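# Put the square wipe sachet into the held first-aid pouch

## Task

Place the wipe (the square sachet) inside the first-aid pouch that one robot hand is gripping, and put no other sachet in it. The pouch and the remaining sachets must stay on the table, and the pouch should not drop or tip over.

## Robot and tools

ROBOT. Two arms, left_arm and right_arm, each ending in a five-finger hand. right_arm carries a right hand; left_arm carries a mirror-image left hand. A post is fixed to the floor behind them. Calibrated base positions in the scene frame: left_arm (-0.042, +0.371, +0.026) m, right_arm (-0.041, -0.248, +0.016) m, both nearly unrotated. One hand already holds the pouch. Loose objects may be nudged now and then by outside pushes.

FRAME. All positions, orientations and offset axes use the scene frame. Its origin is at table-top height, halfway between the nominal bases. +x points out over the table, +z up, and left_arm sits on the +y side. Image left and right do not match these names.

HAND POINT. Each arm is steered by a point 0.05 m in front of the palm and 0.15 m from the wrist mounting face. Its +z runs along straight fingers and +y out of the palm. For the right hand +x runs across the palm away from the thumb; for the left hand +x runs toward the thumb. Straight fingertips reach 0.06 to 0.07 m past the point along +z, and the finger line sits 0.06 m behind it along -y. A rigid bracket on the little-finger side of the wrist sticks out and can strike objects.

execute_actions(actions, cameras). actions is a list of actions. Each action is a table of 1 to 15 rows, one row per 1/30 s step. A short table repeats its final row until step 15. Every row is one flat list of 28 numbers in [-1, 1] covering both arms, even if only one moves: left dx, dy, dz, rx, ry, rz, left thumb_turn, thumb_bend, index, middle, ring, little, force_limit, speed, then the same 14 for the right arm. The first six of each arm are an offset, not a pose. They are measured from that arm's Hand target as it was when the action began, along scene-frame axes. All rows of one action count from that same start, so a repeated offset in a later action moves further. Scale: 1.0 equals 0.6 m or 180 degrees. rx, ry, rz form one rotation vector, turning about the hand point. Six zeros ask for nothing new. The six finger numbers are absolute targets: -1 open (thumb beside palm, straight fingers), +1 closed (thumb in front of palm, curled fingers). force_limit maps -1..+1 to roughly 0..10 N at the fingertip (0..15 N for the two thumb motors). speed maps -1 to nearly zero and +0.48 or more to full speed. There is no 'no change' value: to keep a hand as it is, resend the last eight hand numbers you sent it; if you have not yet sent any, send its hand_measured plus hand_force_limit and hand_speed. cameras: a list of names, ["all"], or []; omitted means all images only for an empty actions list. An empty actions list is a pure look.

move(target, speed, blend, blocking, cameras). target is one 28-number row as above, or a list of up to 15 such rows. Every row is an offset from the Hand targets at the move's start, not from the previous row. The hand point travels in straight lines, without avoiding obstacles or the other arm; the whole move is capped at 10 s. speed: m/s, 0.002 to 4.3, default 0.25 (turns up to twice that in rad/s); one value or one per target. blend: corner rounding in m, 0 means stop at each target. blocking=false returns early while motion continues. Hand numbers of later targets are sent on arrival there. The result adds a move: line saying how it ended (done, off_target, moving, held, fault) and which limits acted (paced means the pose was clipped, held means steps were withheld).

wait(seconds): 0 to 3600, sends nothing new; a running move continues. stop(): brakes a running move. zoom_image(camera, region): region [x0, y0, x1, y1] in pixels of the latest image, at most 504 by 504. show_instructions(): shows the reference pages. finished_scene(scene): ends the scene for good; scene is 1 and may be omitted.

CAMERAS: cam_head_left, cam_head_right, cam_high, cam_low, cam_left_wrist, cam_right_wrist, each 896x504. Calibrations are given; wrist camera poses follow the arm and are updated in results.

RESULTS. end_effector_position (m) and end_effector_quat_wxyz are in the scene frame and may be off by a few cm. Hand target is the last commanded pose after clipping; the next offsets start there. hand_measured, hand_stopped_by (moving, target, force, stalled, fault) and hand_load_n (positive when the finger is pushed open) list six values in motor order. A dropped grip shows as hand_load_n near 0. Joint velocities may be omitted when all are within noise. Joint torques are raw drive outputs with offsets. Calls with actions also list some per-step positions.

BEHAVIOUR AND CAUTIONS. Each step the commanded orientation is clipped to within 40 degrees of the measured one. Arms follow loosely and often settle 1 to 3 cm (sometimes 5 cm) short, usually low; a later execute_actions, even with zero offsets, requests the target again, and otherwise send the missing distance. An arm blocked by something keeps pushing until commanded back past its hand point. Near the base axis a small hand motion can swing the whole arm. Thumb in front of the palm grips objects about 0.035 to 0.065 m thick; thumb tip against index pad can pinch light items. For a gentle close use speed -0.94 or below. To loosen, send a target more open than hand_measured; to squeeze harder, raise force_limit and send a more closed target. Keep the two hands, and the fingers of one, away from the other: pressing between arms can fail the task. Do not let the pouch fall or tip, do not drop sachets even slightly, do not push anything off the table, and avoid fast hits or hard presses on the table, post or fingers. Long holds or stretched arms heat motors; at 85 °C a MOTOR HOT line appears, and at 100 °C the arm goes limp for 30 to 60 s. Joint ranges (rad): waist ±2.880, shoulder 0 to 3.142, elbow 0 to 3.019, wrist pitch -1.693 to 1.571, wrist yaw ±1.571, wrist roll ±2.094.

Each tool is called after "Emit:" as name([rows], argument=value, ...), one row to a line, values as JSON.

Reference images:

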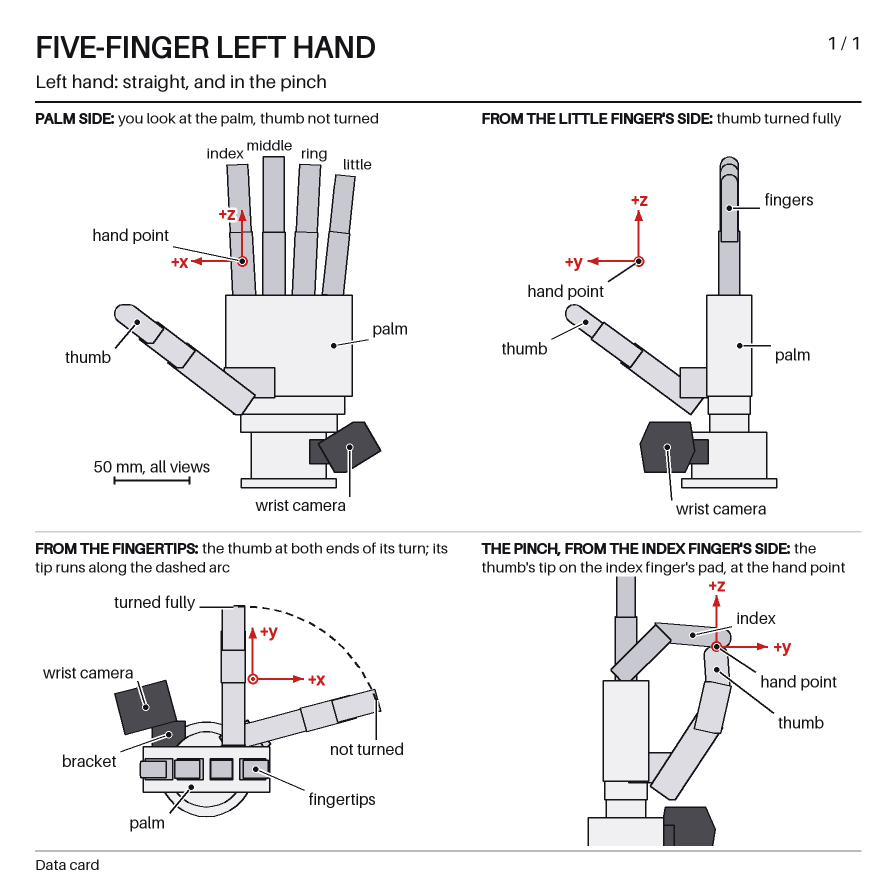

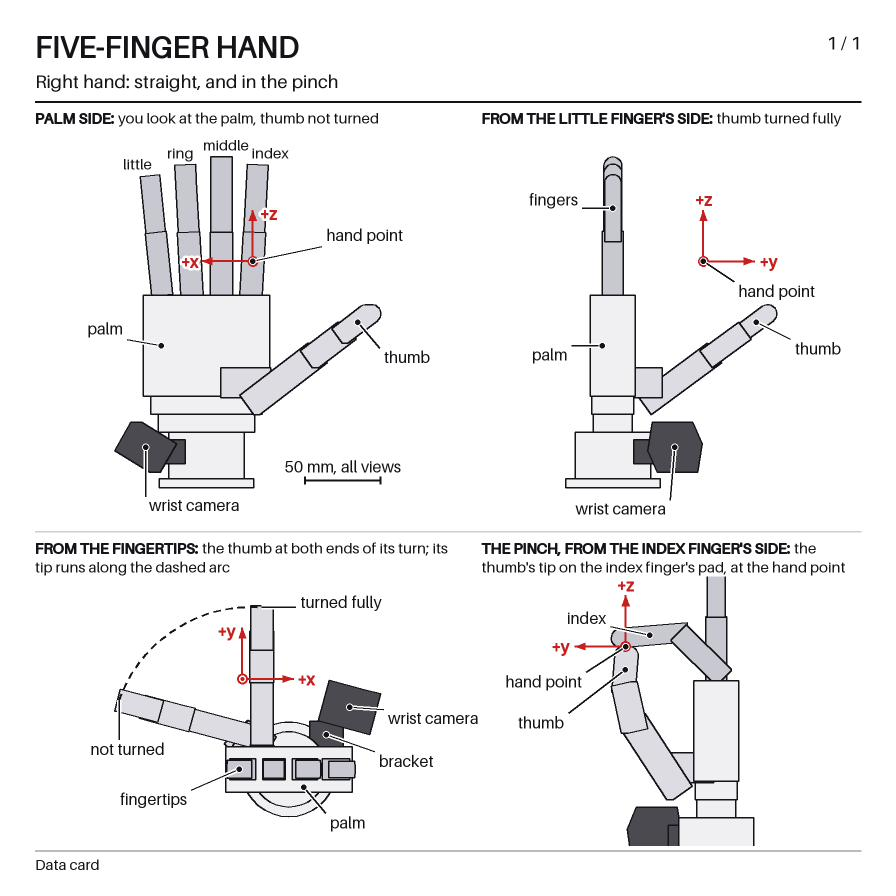

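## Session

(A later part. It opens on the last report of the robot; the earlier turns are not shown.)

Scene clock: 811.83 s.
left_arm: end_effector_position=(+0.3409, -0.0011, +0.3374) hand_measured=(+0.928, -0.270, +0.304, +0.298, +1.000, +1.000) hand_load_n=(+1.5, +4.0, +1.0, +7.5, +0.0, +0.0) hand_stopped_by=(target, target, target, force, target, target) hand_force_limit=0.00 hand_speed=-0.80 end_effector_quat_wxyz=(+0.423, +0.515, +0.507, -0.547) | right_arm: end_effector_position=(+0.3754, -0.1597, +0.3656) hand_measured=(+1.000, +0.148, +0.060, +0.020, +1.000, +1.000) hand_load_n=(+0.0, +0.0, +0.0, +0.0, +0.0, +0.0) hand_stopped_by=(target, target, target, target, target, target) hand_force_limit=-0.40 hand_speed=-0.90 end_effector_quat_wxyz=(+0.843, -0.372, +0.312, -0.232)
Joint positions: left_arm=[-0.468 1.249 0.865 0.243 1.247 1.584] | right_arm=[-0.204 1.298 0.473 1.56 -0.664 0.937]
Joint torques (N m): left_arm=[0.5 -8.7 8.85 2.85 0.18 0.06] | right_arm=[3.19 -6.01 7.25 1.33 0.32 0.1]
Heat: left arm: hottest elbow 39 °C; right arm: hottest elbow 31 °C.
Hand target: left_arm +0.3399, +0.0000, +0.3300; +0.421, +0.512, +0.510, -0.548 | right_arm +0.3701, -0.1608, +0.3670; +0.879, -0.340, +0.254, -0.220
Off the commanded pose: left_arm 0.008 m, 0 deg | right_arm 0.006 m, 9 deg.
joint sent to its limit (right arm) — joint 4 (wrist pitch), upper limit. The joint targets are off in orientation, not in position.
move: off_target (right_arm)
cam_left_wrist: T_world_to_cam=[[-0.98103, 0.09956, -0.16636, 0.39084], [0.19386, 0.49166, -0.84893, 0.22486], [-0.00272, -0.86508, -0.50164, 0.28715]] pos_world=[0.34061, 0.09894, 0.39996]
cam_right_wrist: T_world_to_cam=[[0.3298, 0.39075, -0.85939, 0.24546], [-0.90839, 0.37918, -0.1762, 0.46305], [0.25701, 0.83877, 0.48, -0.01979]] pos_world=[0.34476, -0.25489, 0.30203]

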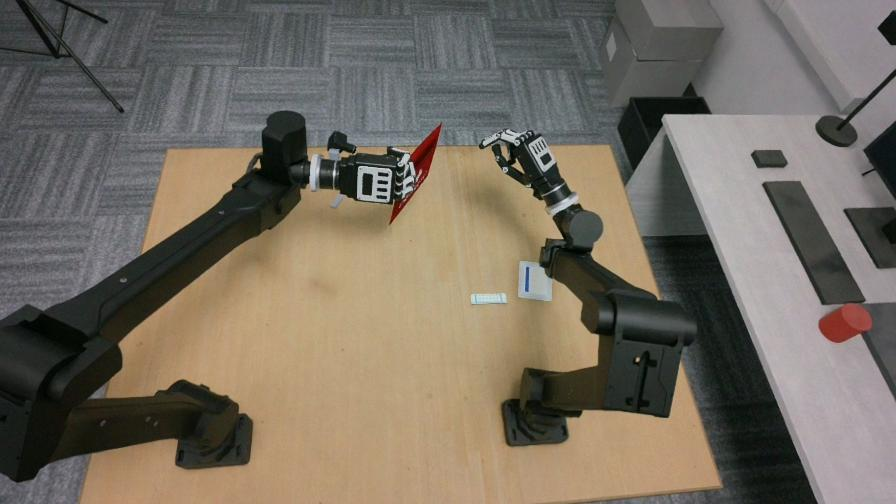

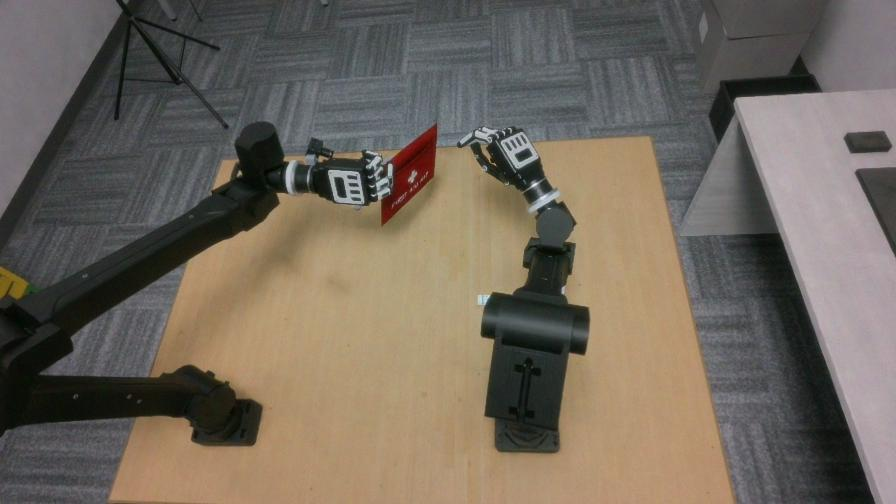

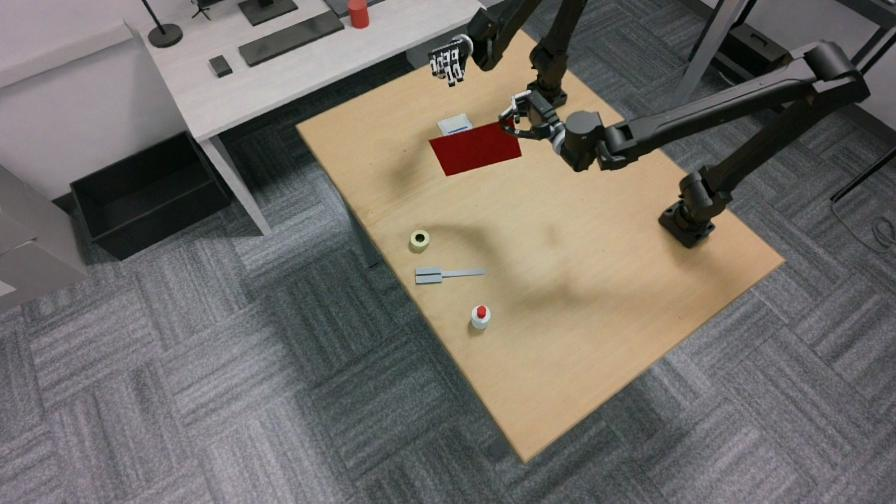

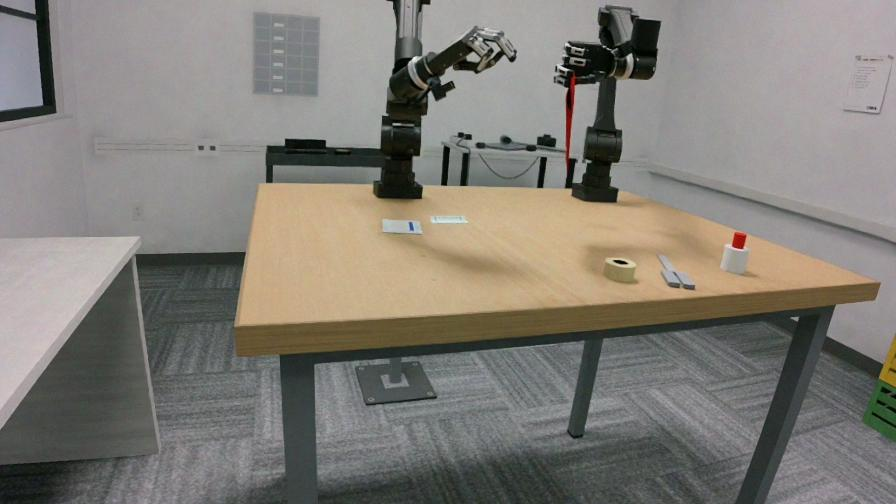

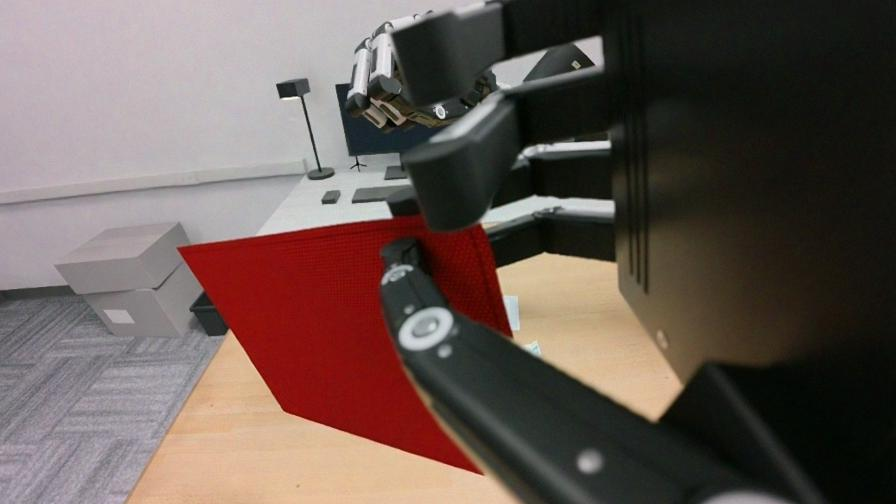

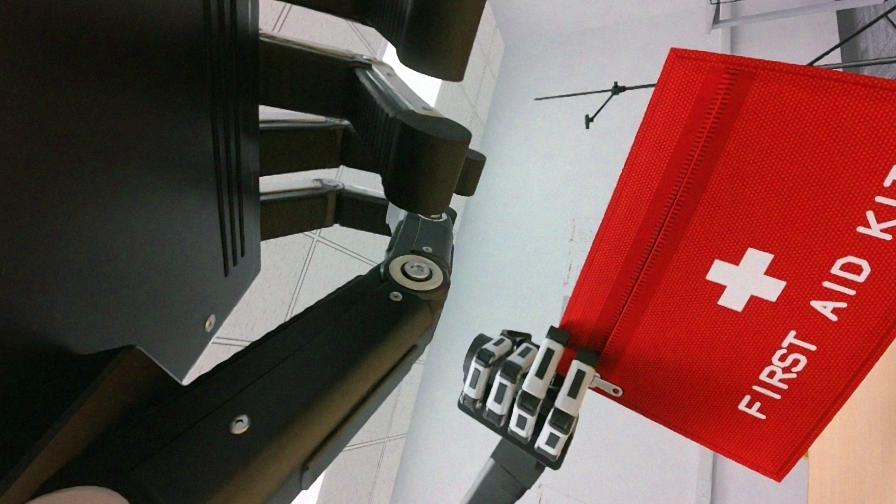

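Emit:
move([
  [0,0,0,0,0,0,0.928,-0.268,0.304,0.298,1,1,0,-0.8,-0.15,-0.3,0.05,0,0,0,1,0.15,0.06,0.02,1,1,-0.4,-0.9],
], speed=0.15, cameras=[])

Emit:
move([
  [-0.04,-0.02,0.03,0.243,0.034,0.068,0.928,-0.268,0.304,0.298,1,1,0,-0.8,0,0,0,0,0,0,1,0.15,0.06,0.02,1,1,-0.4,-0.9],
], speed=0.08, cameras=["all"])

Scene clock: 850.80 s.
left_arm: end_effector_position=(+0.3409, -0.0011, +0.3374) hand_measured=(+0.928, -0.270, +0.304, +0.298, +1.000, +1.000) hand_load_n=(+1.5, +4.0, +1.5, +7.5, +0.0, +0.0) hand_stopped_by=(target, target, target, force, target, target) hand_force_limit=0.00 hand_speed=-0.80 end_effector_quat_wxyz=(+0.423, +0.515, +0.507, -0.547) | right_arm: end_effector_position=(+0.2830, -0.3409, +0.3897) hand_measured=(+1.000, +0.148, +0.060, +0.020, +1.000, +1.000) hand_load_n=(+0.0, +0.0, +0.0, +0.0, +0.0, +0.0) hand_stopped_by=(target, target, target, target, target, target) hand_force_limit=-0.40 hand_speed=-0.90 end_effector_quat_wxyz=(+0.789, -0.332, +0.437, -0.276)
Joint positions: left_arm=[-0.468 1.249 0.865 0.243 1.247 1.584] | right_arm=[-0.91 1.107 0.457 1.56 -1.042 1.422]
Joint torques (N m): left_arm=[0.5 -8.7 8.87 2.85 0.18 0.05] | right_arm=[3.02 -4.13 9.65 0.8 0.74 0.11]
Heat: left arm: hottest elbow 39 °C; right arm: hottest elbow 31 °C.
Hand target: left_arm +0.3399, +0.0000, +0.3300; +0.421, +0.512, +0.510, -0.548 | right_arm +0.2802, -0.3407, +0.3970; +0.879, -0.340, +0.254, -0.220
Off the commanded pose: left_arm 0.008 m, 0 deg | right_arm 0.008 m, 24 deg.
joint sent to its limit (right arm) — joint 4 (wrist pitch), upper limit. The joint targets are off in orientation, not in position.
move: off_target (right_arm)

Scene clock: 856.30 s.
left_arm: end_effector_position=(+0.3088, -0.0019, +0.3251) hand_measured=(+0.928, -0.270, +0.304, +0.298, +1.000, +1.000) hand_load_n=(+1.0, +4.0, +1.0, +7.5, +0.0, +0.0) hand_stopped_by=(target, target, target, force, target, target) hand_force_limit=0.00 hand_speed=-0.80 end_effector_quat_wxyz=(+0.215, +0.547, +0.752, -0.296) | right_arm: end_effector_position=(+0.2830, -0.3409, +0.3899) hand_measured=(+1.000, +0.148, +0.060, +0.020, +1.000, +1.000) hand_load_n=(-0.5, +0.0, -0.5, +0.0, +0.0, +0.0) hand_stopped_by=(target, target, target, target, target, target) hand_force_limit=-0.40 hand_speed=-0.90 end_effector_quat_wxyz=(+0.789, -0.332, +0.437, -0.276)
Joint positions: left_arm=[-0.748 1.308 1.368 -1.072 0.53 1.938] | right_arm=[-0.91 1.107 0.457 1.56 -1.042 1.423]
Joint torques (N m): left_arm=[-0.03 -9.35 15.65 0.99 0.31 -0.01] | right_arm=[2.73 -4.07 9.55 0.84 0.74 0.08]
Heat: left arm: hottest elbow 40 °C; right arm: hottest elbow 31 °C.
Hand target: left_arm +0.3158, -0.0121, +0.3480; +0.228, +0.547, +0.748, -0.298 | right_arm +0.2802, -0.3407, +0.3969; +0.878, -0.340, +0.254, -0.220
Off the commanded pose: left_arm 0.026 m, 2 deg | right_arm 0.008 m, 24 deg.
joint sent to its limit (right arm) — joint 4 (wrist pitch), upper limit. The joint targets are off in orientation, not in position.
move: off_target (left_arm)
cam_left_wrist: T_world_to_cam=[[-0.99879, -0.048, -0.01062, 0.312], [-0.04379, 0.96687, -0.25148, 0.10105], [0.02234, -0.25071, -0.96781, 0.42521]] pos_world=[0.30655, 0.02388, 0.44025]
cam_right_wrist: T_world_to_cam=[[0.24442, 0.38016, -0.89204, 0.40094], [-0.81891, 0.57357, 0.02005, 0.41663], [0.51927, 0.7256, 0.45151, 0.04252]] pos_world=[0.2211, -0.42224, 0.3301]

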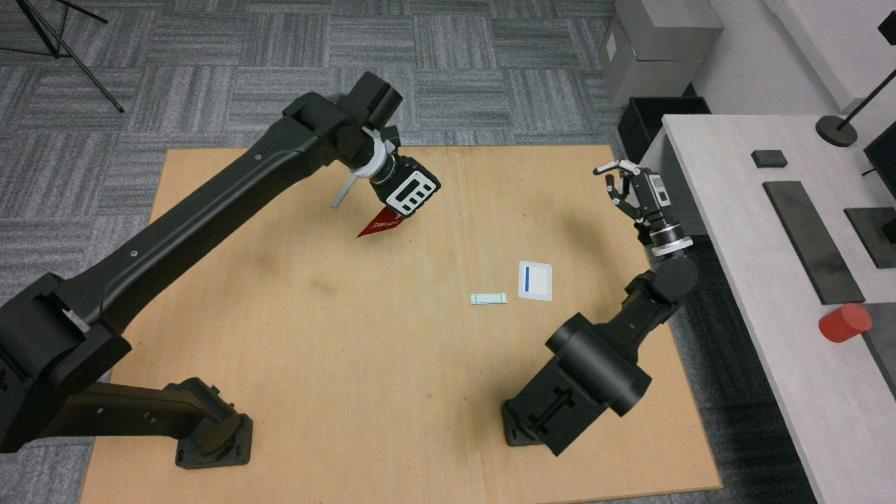

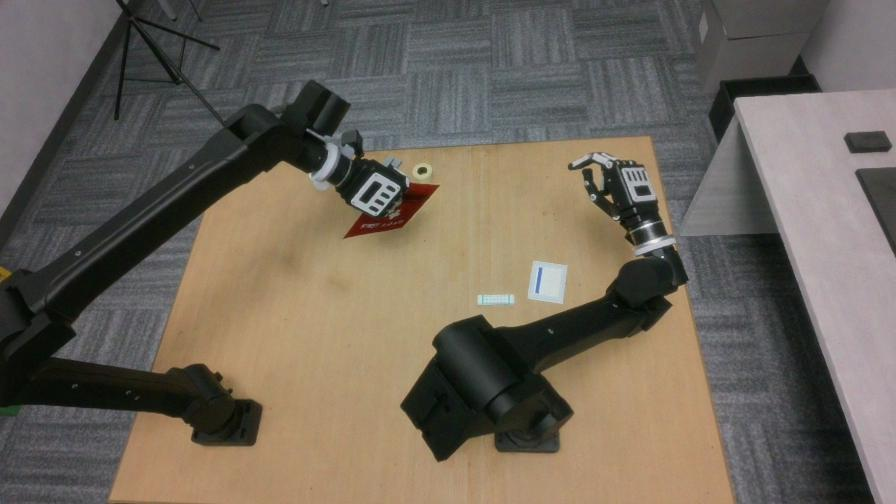

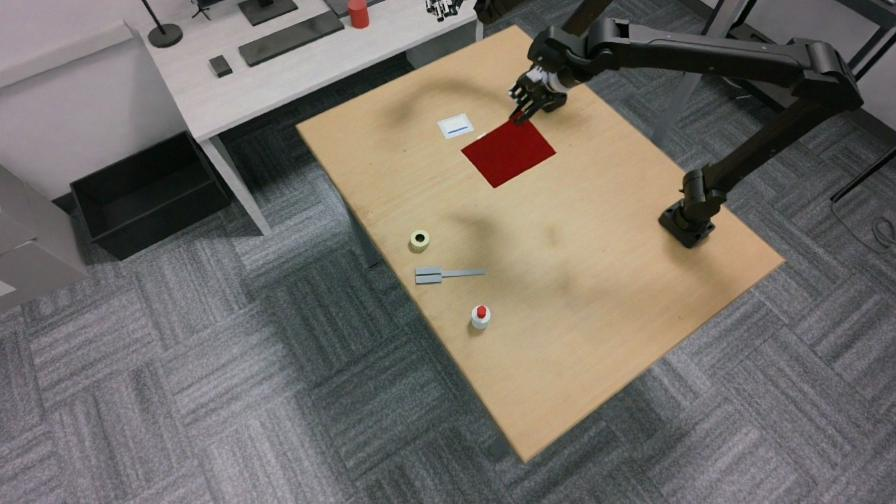

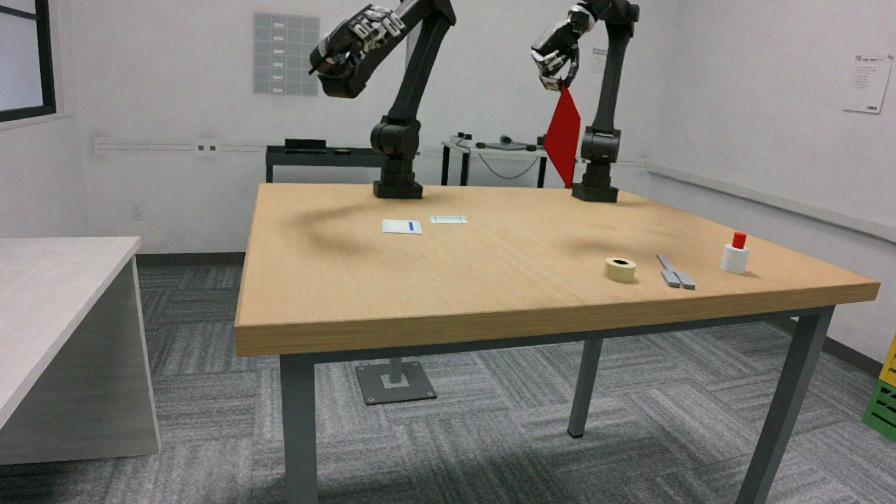

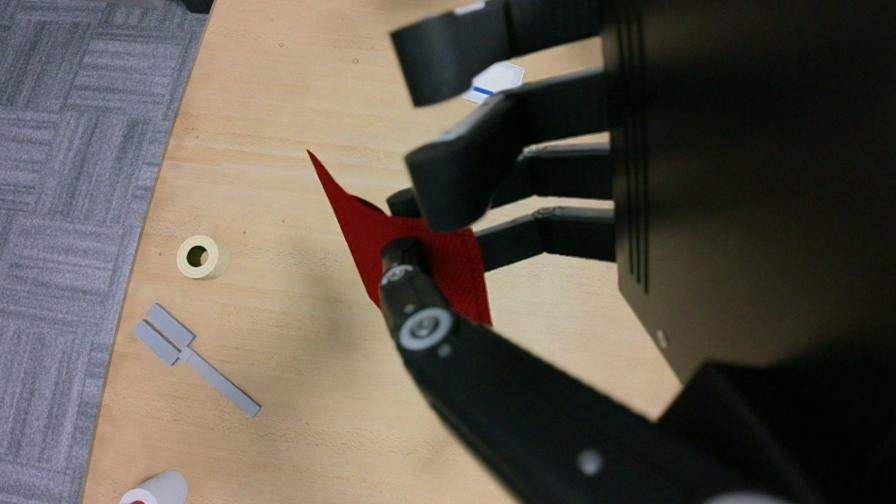

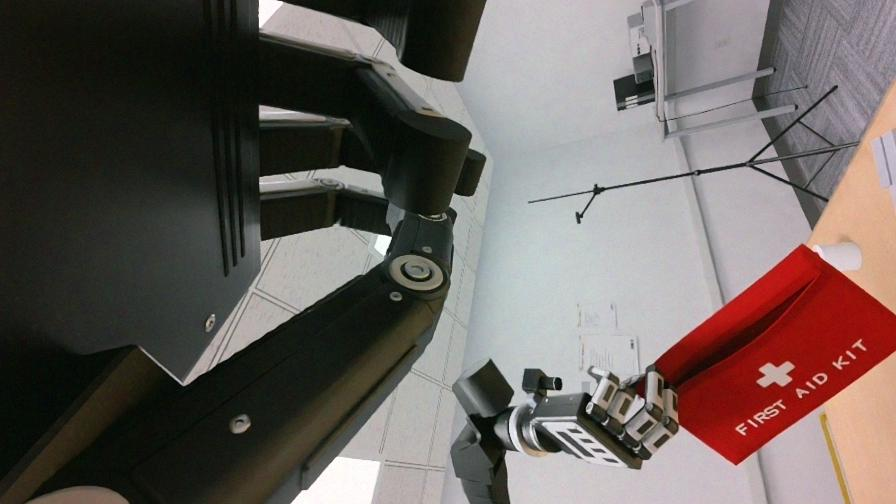

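Emit:
move([
  [-0.07,-0.03,-0.13,0.12,0.017,0.034,0.928,-0.268,0.304,0.298,1,1,0,-0.8,0,0,0,0,0,0,1,0.15,0.06,0.02,1,1,-0.4,-0.9],
], speed=0.08, cameras=["all"])

Emit:
zoom_image(camera="cam_high", region=[400, 60, 620, 240])

Emit:
zoom_image(camera="cam_low", region=[460, 20, 680, 220])

Scene clock: 862.13 s.
left_arm: end_effector_position=(+0.2669, -0.0164, +0.2497) hand_measured=(+0.928, -0.270, +0.304, +0.298, +1.000, +1.000) hand_load_n=(+1.5, +4.5, +1.5, +7.5, +0.0, +0.0) hand_stopped_by=(target, target, target, force, target, target) hand_force_limit=0.00 hand_speed=-0.80 end_effector_quat_wxyz=(+0.102, +0.534, +0.826, -0.149) | right_arm: end_effector_position=(+0.2830, -0.3409, +0.3899) hand_measured=(+1.000, +0.148, +0.060, +0.020, +1.000, +1.000) hand_load_n=(+0.0, +0.0, +0.0, +0.0, +0.5, +0.0) hand_stopped_by=(target, target, target, target, target, target) hand_force_limit=-0.40 hand_speed=-0.90 end_effector_quat_wxyz=(+0.789, -0.332, +0.437, -0.276)
Joint positions: left_arm=[-0.958 1.465 1.413 -1.213 0.202 1.743] | right_arm=[-0.91 1.107 0.457 1.56 -1.042 1.423]
Joint torques (N m): left_arm=[0.03 -11.52 15.19 0.53 0.06 0] | right_arm=[2.84 -4.19 9.62 0.83 0.72 0.1]
Heat: left arm: hottest elbow 42 °C; right arm: hottest elbow 32 °C.
Hand target: left_arm +0.2738, -0.0300, +0.2698; +0.117, +0.531, +0.825, -0.155 | right_arm +0.2802, -0.3407, +0.3969; +0.878, -0.340, +0.254, -0.220
Off the commanded pose: left_arm 0.025 m, 2 deg | right_arm 0.008 m, 24 deg.
joint sent to its limit (right arm) — joint 4 (wrist pitch), upper limit. The joint targets are off in orientation, not in position.
move: off_target (left_arm)
cam_left_wrist: T_world_to_cam=[[-0.9896, -0.14381, 0.00099, 0.26168], [-0.14239, 0.98076, 0.13353, 0.02476], [-0.02017, 0.132, -0.99104, 0.37295]] pos_world=[0.27001, -0.03588, 0.36604]
cam_right_wrist: T_world_to_cam=[[0.24442, 0.38016, -0.89204, 0.40094], [-0.81891, 0.57357, 0.02005, 0.41663], [0.51927, 0.7256, 0.45151, 0.04252]] pos_world=[0.2211, -0.42224, 0.3301]

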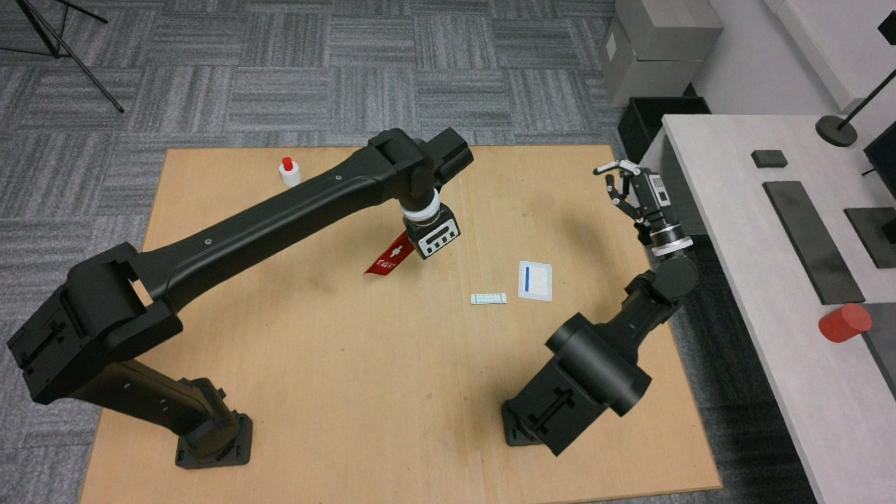

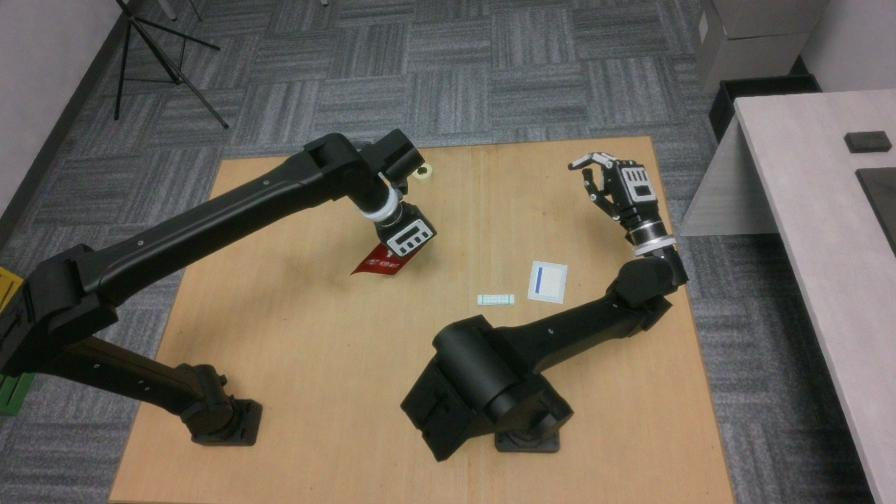

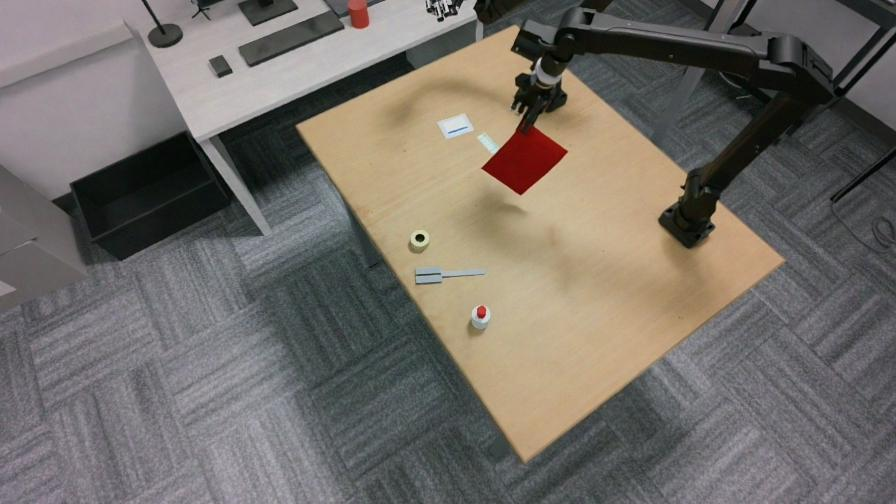

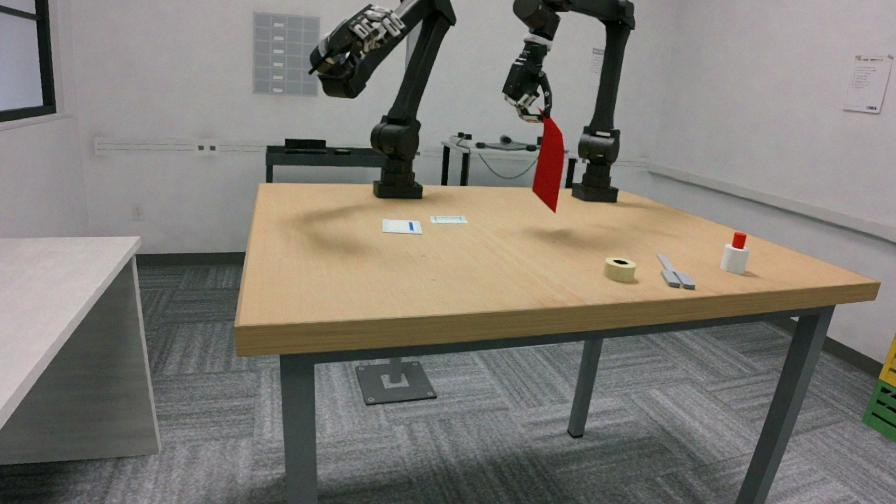

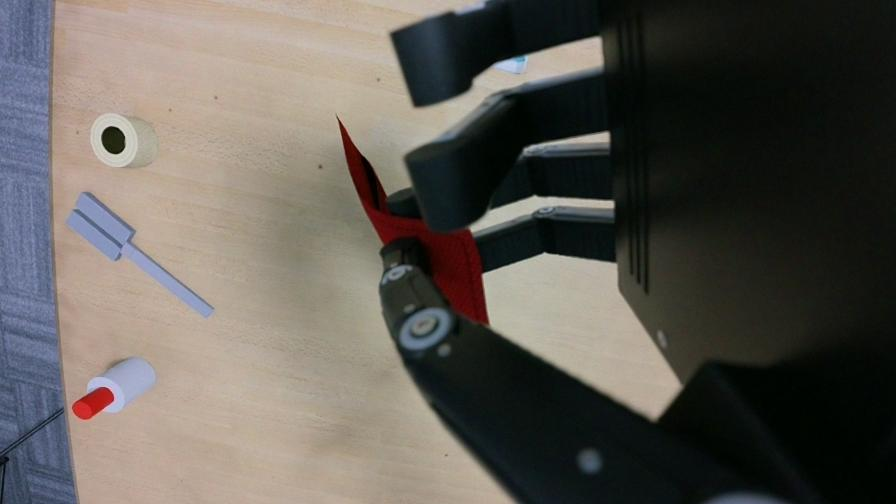

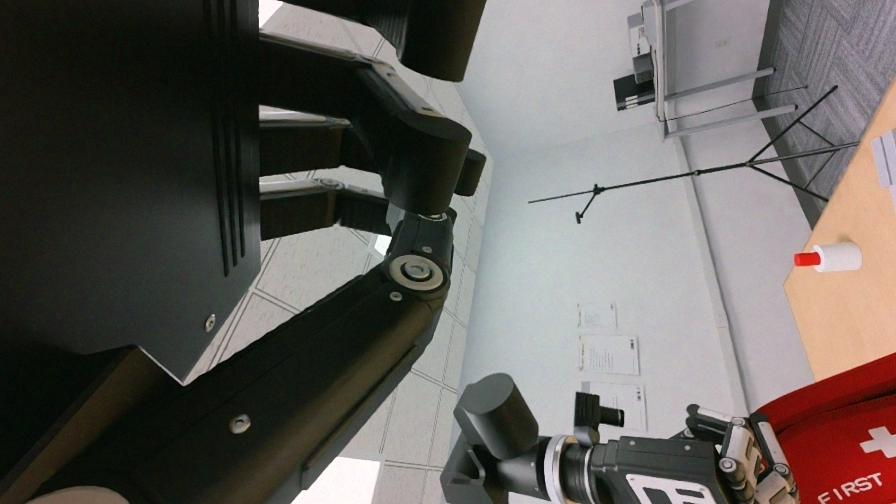

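Scaled by 2.291 from the camera's image (finer frame: 1280x720).

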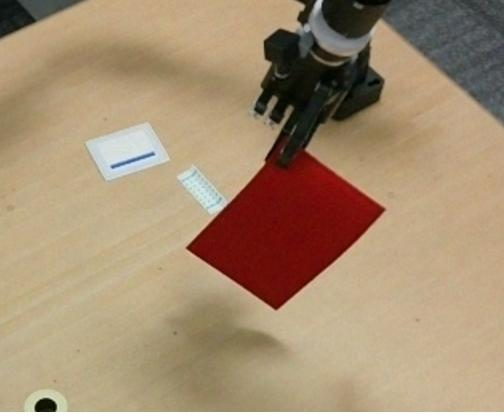

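Scaled by 2.291 from the camera's image (finer frame: 1280x720).

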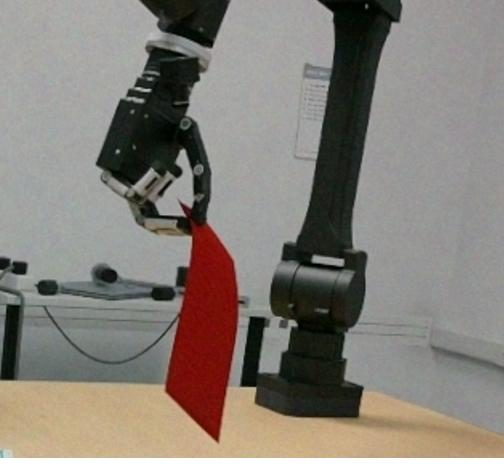

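Emit:
move([
  [0.0,0.217,0.025,0,0,0,0.928,-0.268,0.304,0.298,1,1,0,-0.8,0,0,0,0,0,0,1,0.15,0.06,0.02,1,1,-0.4,-0.9],
], speed=0.08, cameras=["all"])

Emit:
zoom_image(camera="cam_high", region=[420, 60, 640, 240])

Emit:
zoom_image(camera="cam_low", region=[500, 20, 720, 240])

Scene clock: 877.37 s.
left_arm: end_effector_position=(+0.2781, +0.0942, +0.2918) hand_measured=(+0.928, -0.270, +0.304, +0.298, +1.000, +1.000) hand_load_n=(+1.0, +4.0, +1.5, +7.5, -0.5, +0.0) hand_stopped_by=(target, target, target, force, target, target) hand_force_limit=0.00 hand_speed=-0.80 end_effector_quat_wxyz=(+0.128, +0.528, +0.825, -0.157) | right_arm: end_effector_position=(+0.2830, -0.3409, +0.3899) hand_measured=(+1.000, +0.148, +0.060, +0.020, +1.000, +1.000) hand_load_n=(+0.0, +0.5, +0.0, +0.0, +0.0, +0.0) hand_stopped_by=(target, target, target, target, target, target) hand_force_limit=-0.40 hand_speed=-0.90 end_effector_quat_wxyz=(+0.789, -0.332, +0.437, -0.276)
Joint positions: left_arm=[-0.758 1.239 1.298 -1.313 0.262 1.922] | right_arm=[-0.91 1.107 0.457 1.56 -1.042 1.423]
Joint torques (N m): left_arm=[0.73 -9.35 8.85 0.57 0.31 0.21] | right_arm=[2.43 -4.19 9.73 0.76 0.74 0.11]
Heat: left arm: hottest elbow 44 °C; right arm: hottest elbow 32 °C.
Hand target: left_arm +0.2738, +0.1002, +0.2848; +0.117, +0.531, +0.825, -0.155 | right_arm +0.2802, -0.3407, +0.3969; +0.878, -0.340, +0.254, -0.220
Off the commanded pose: left_arm 0.010 m, 1 deg | right_arm 0.008 m, 24 deg.
joint sent to its limit (right arm) — joint 4 (wrist pitch), upper limit. The joint targets are off in orientation, not in position.
move: done
cam_left_wrist: T_world_to_cam=[[-0.98691, -0.15924, -0.02537, 0.29711], [-0.16087, 0.9831, 0.08735, -0.06932], [0.01103, 0.09029, -0.99585, 0.397]] pos_world=[0.27769, 0.07962, 0.40895]
cam_right_wrist: T_world_to_cam=[[0.24442, 0.38016, -0.89204, 0.40094], [-0.81891, 0.57357, 0.02005, 0.41663], [0.51927, 0.7256, 0.45151, 0.04252]] pos_world=[0.2211, -0.42224, 0.3301]

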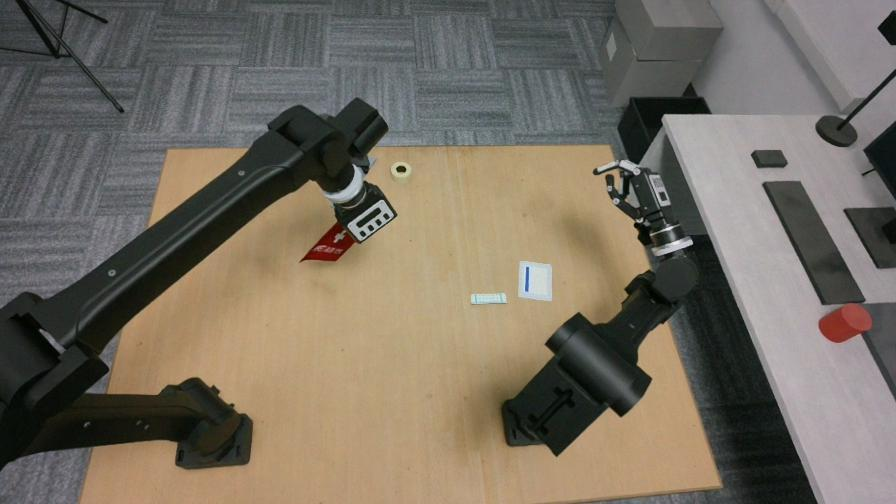

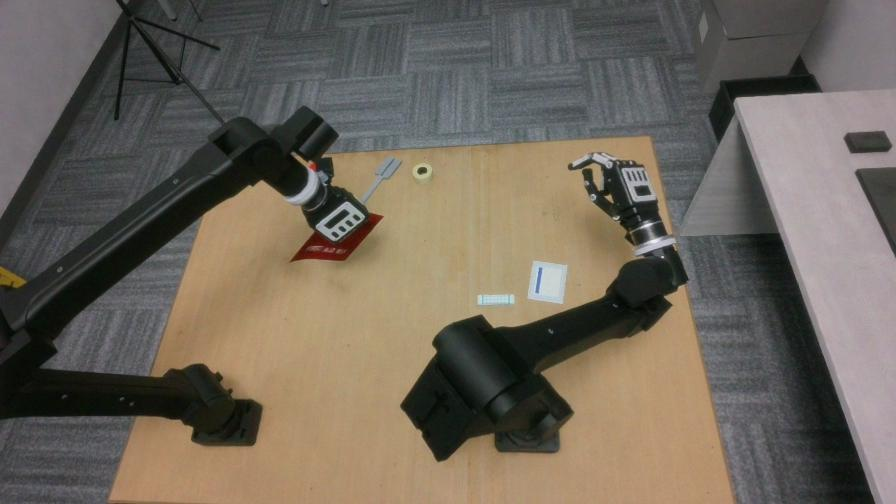

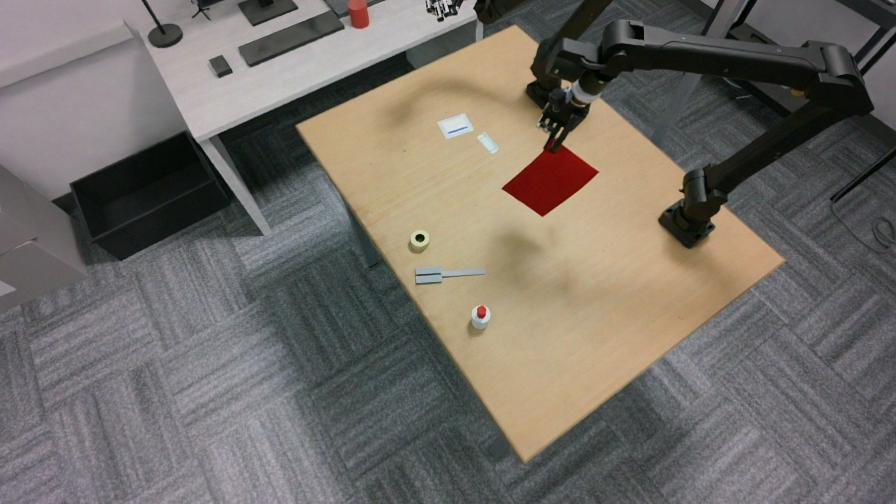

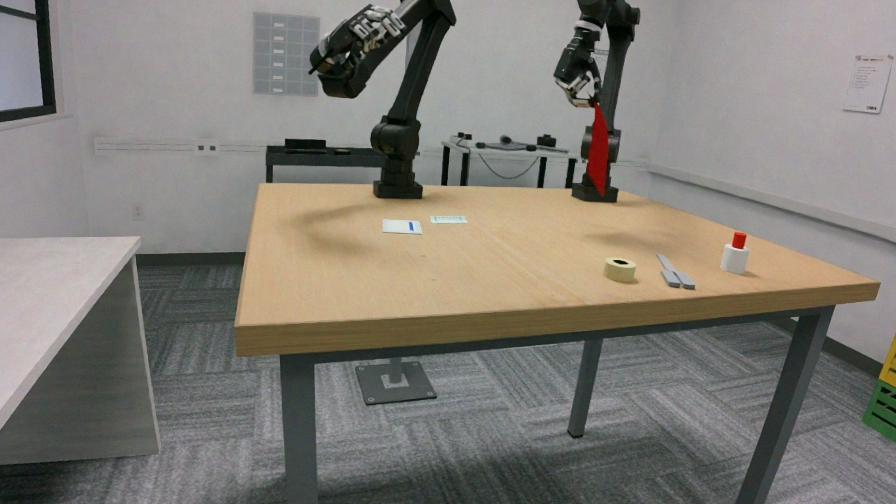

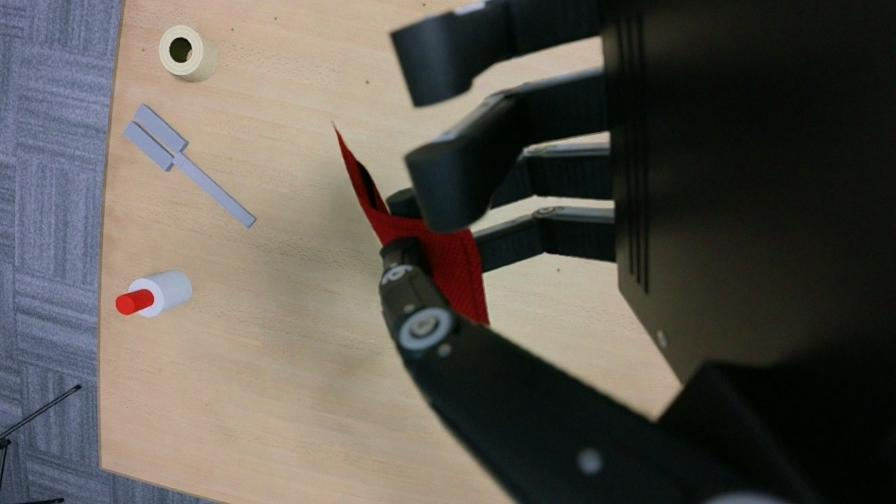

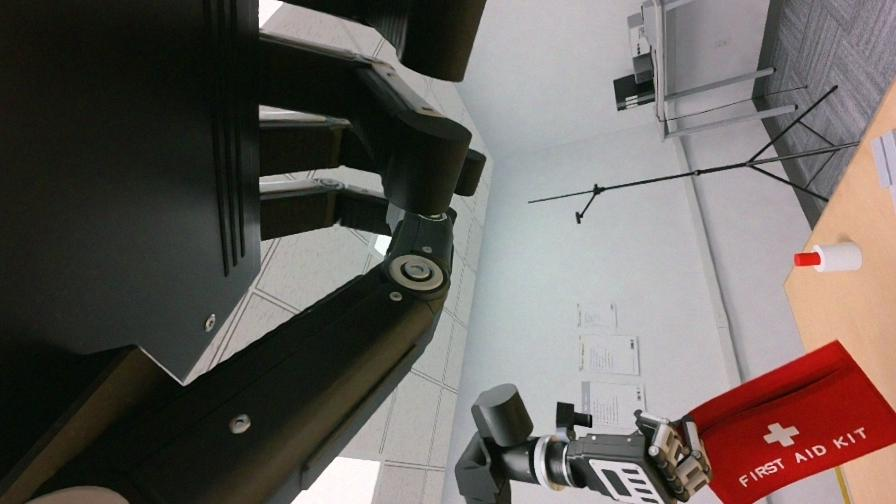

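Scaled by 2.291 from the camera's image (finer frame: 1280x720).

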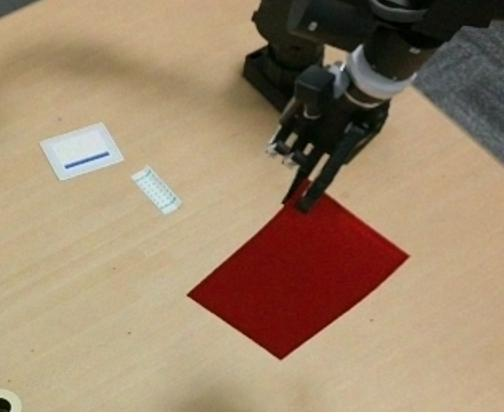

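Scaled by 2.291 from the camera's image (finer frame: 1280x720).

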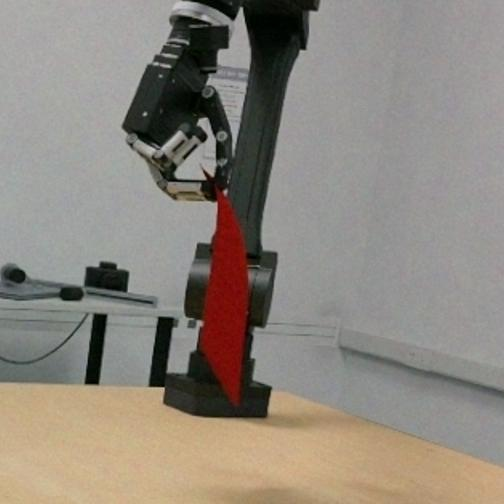

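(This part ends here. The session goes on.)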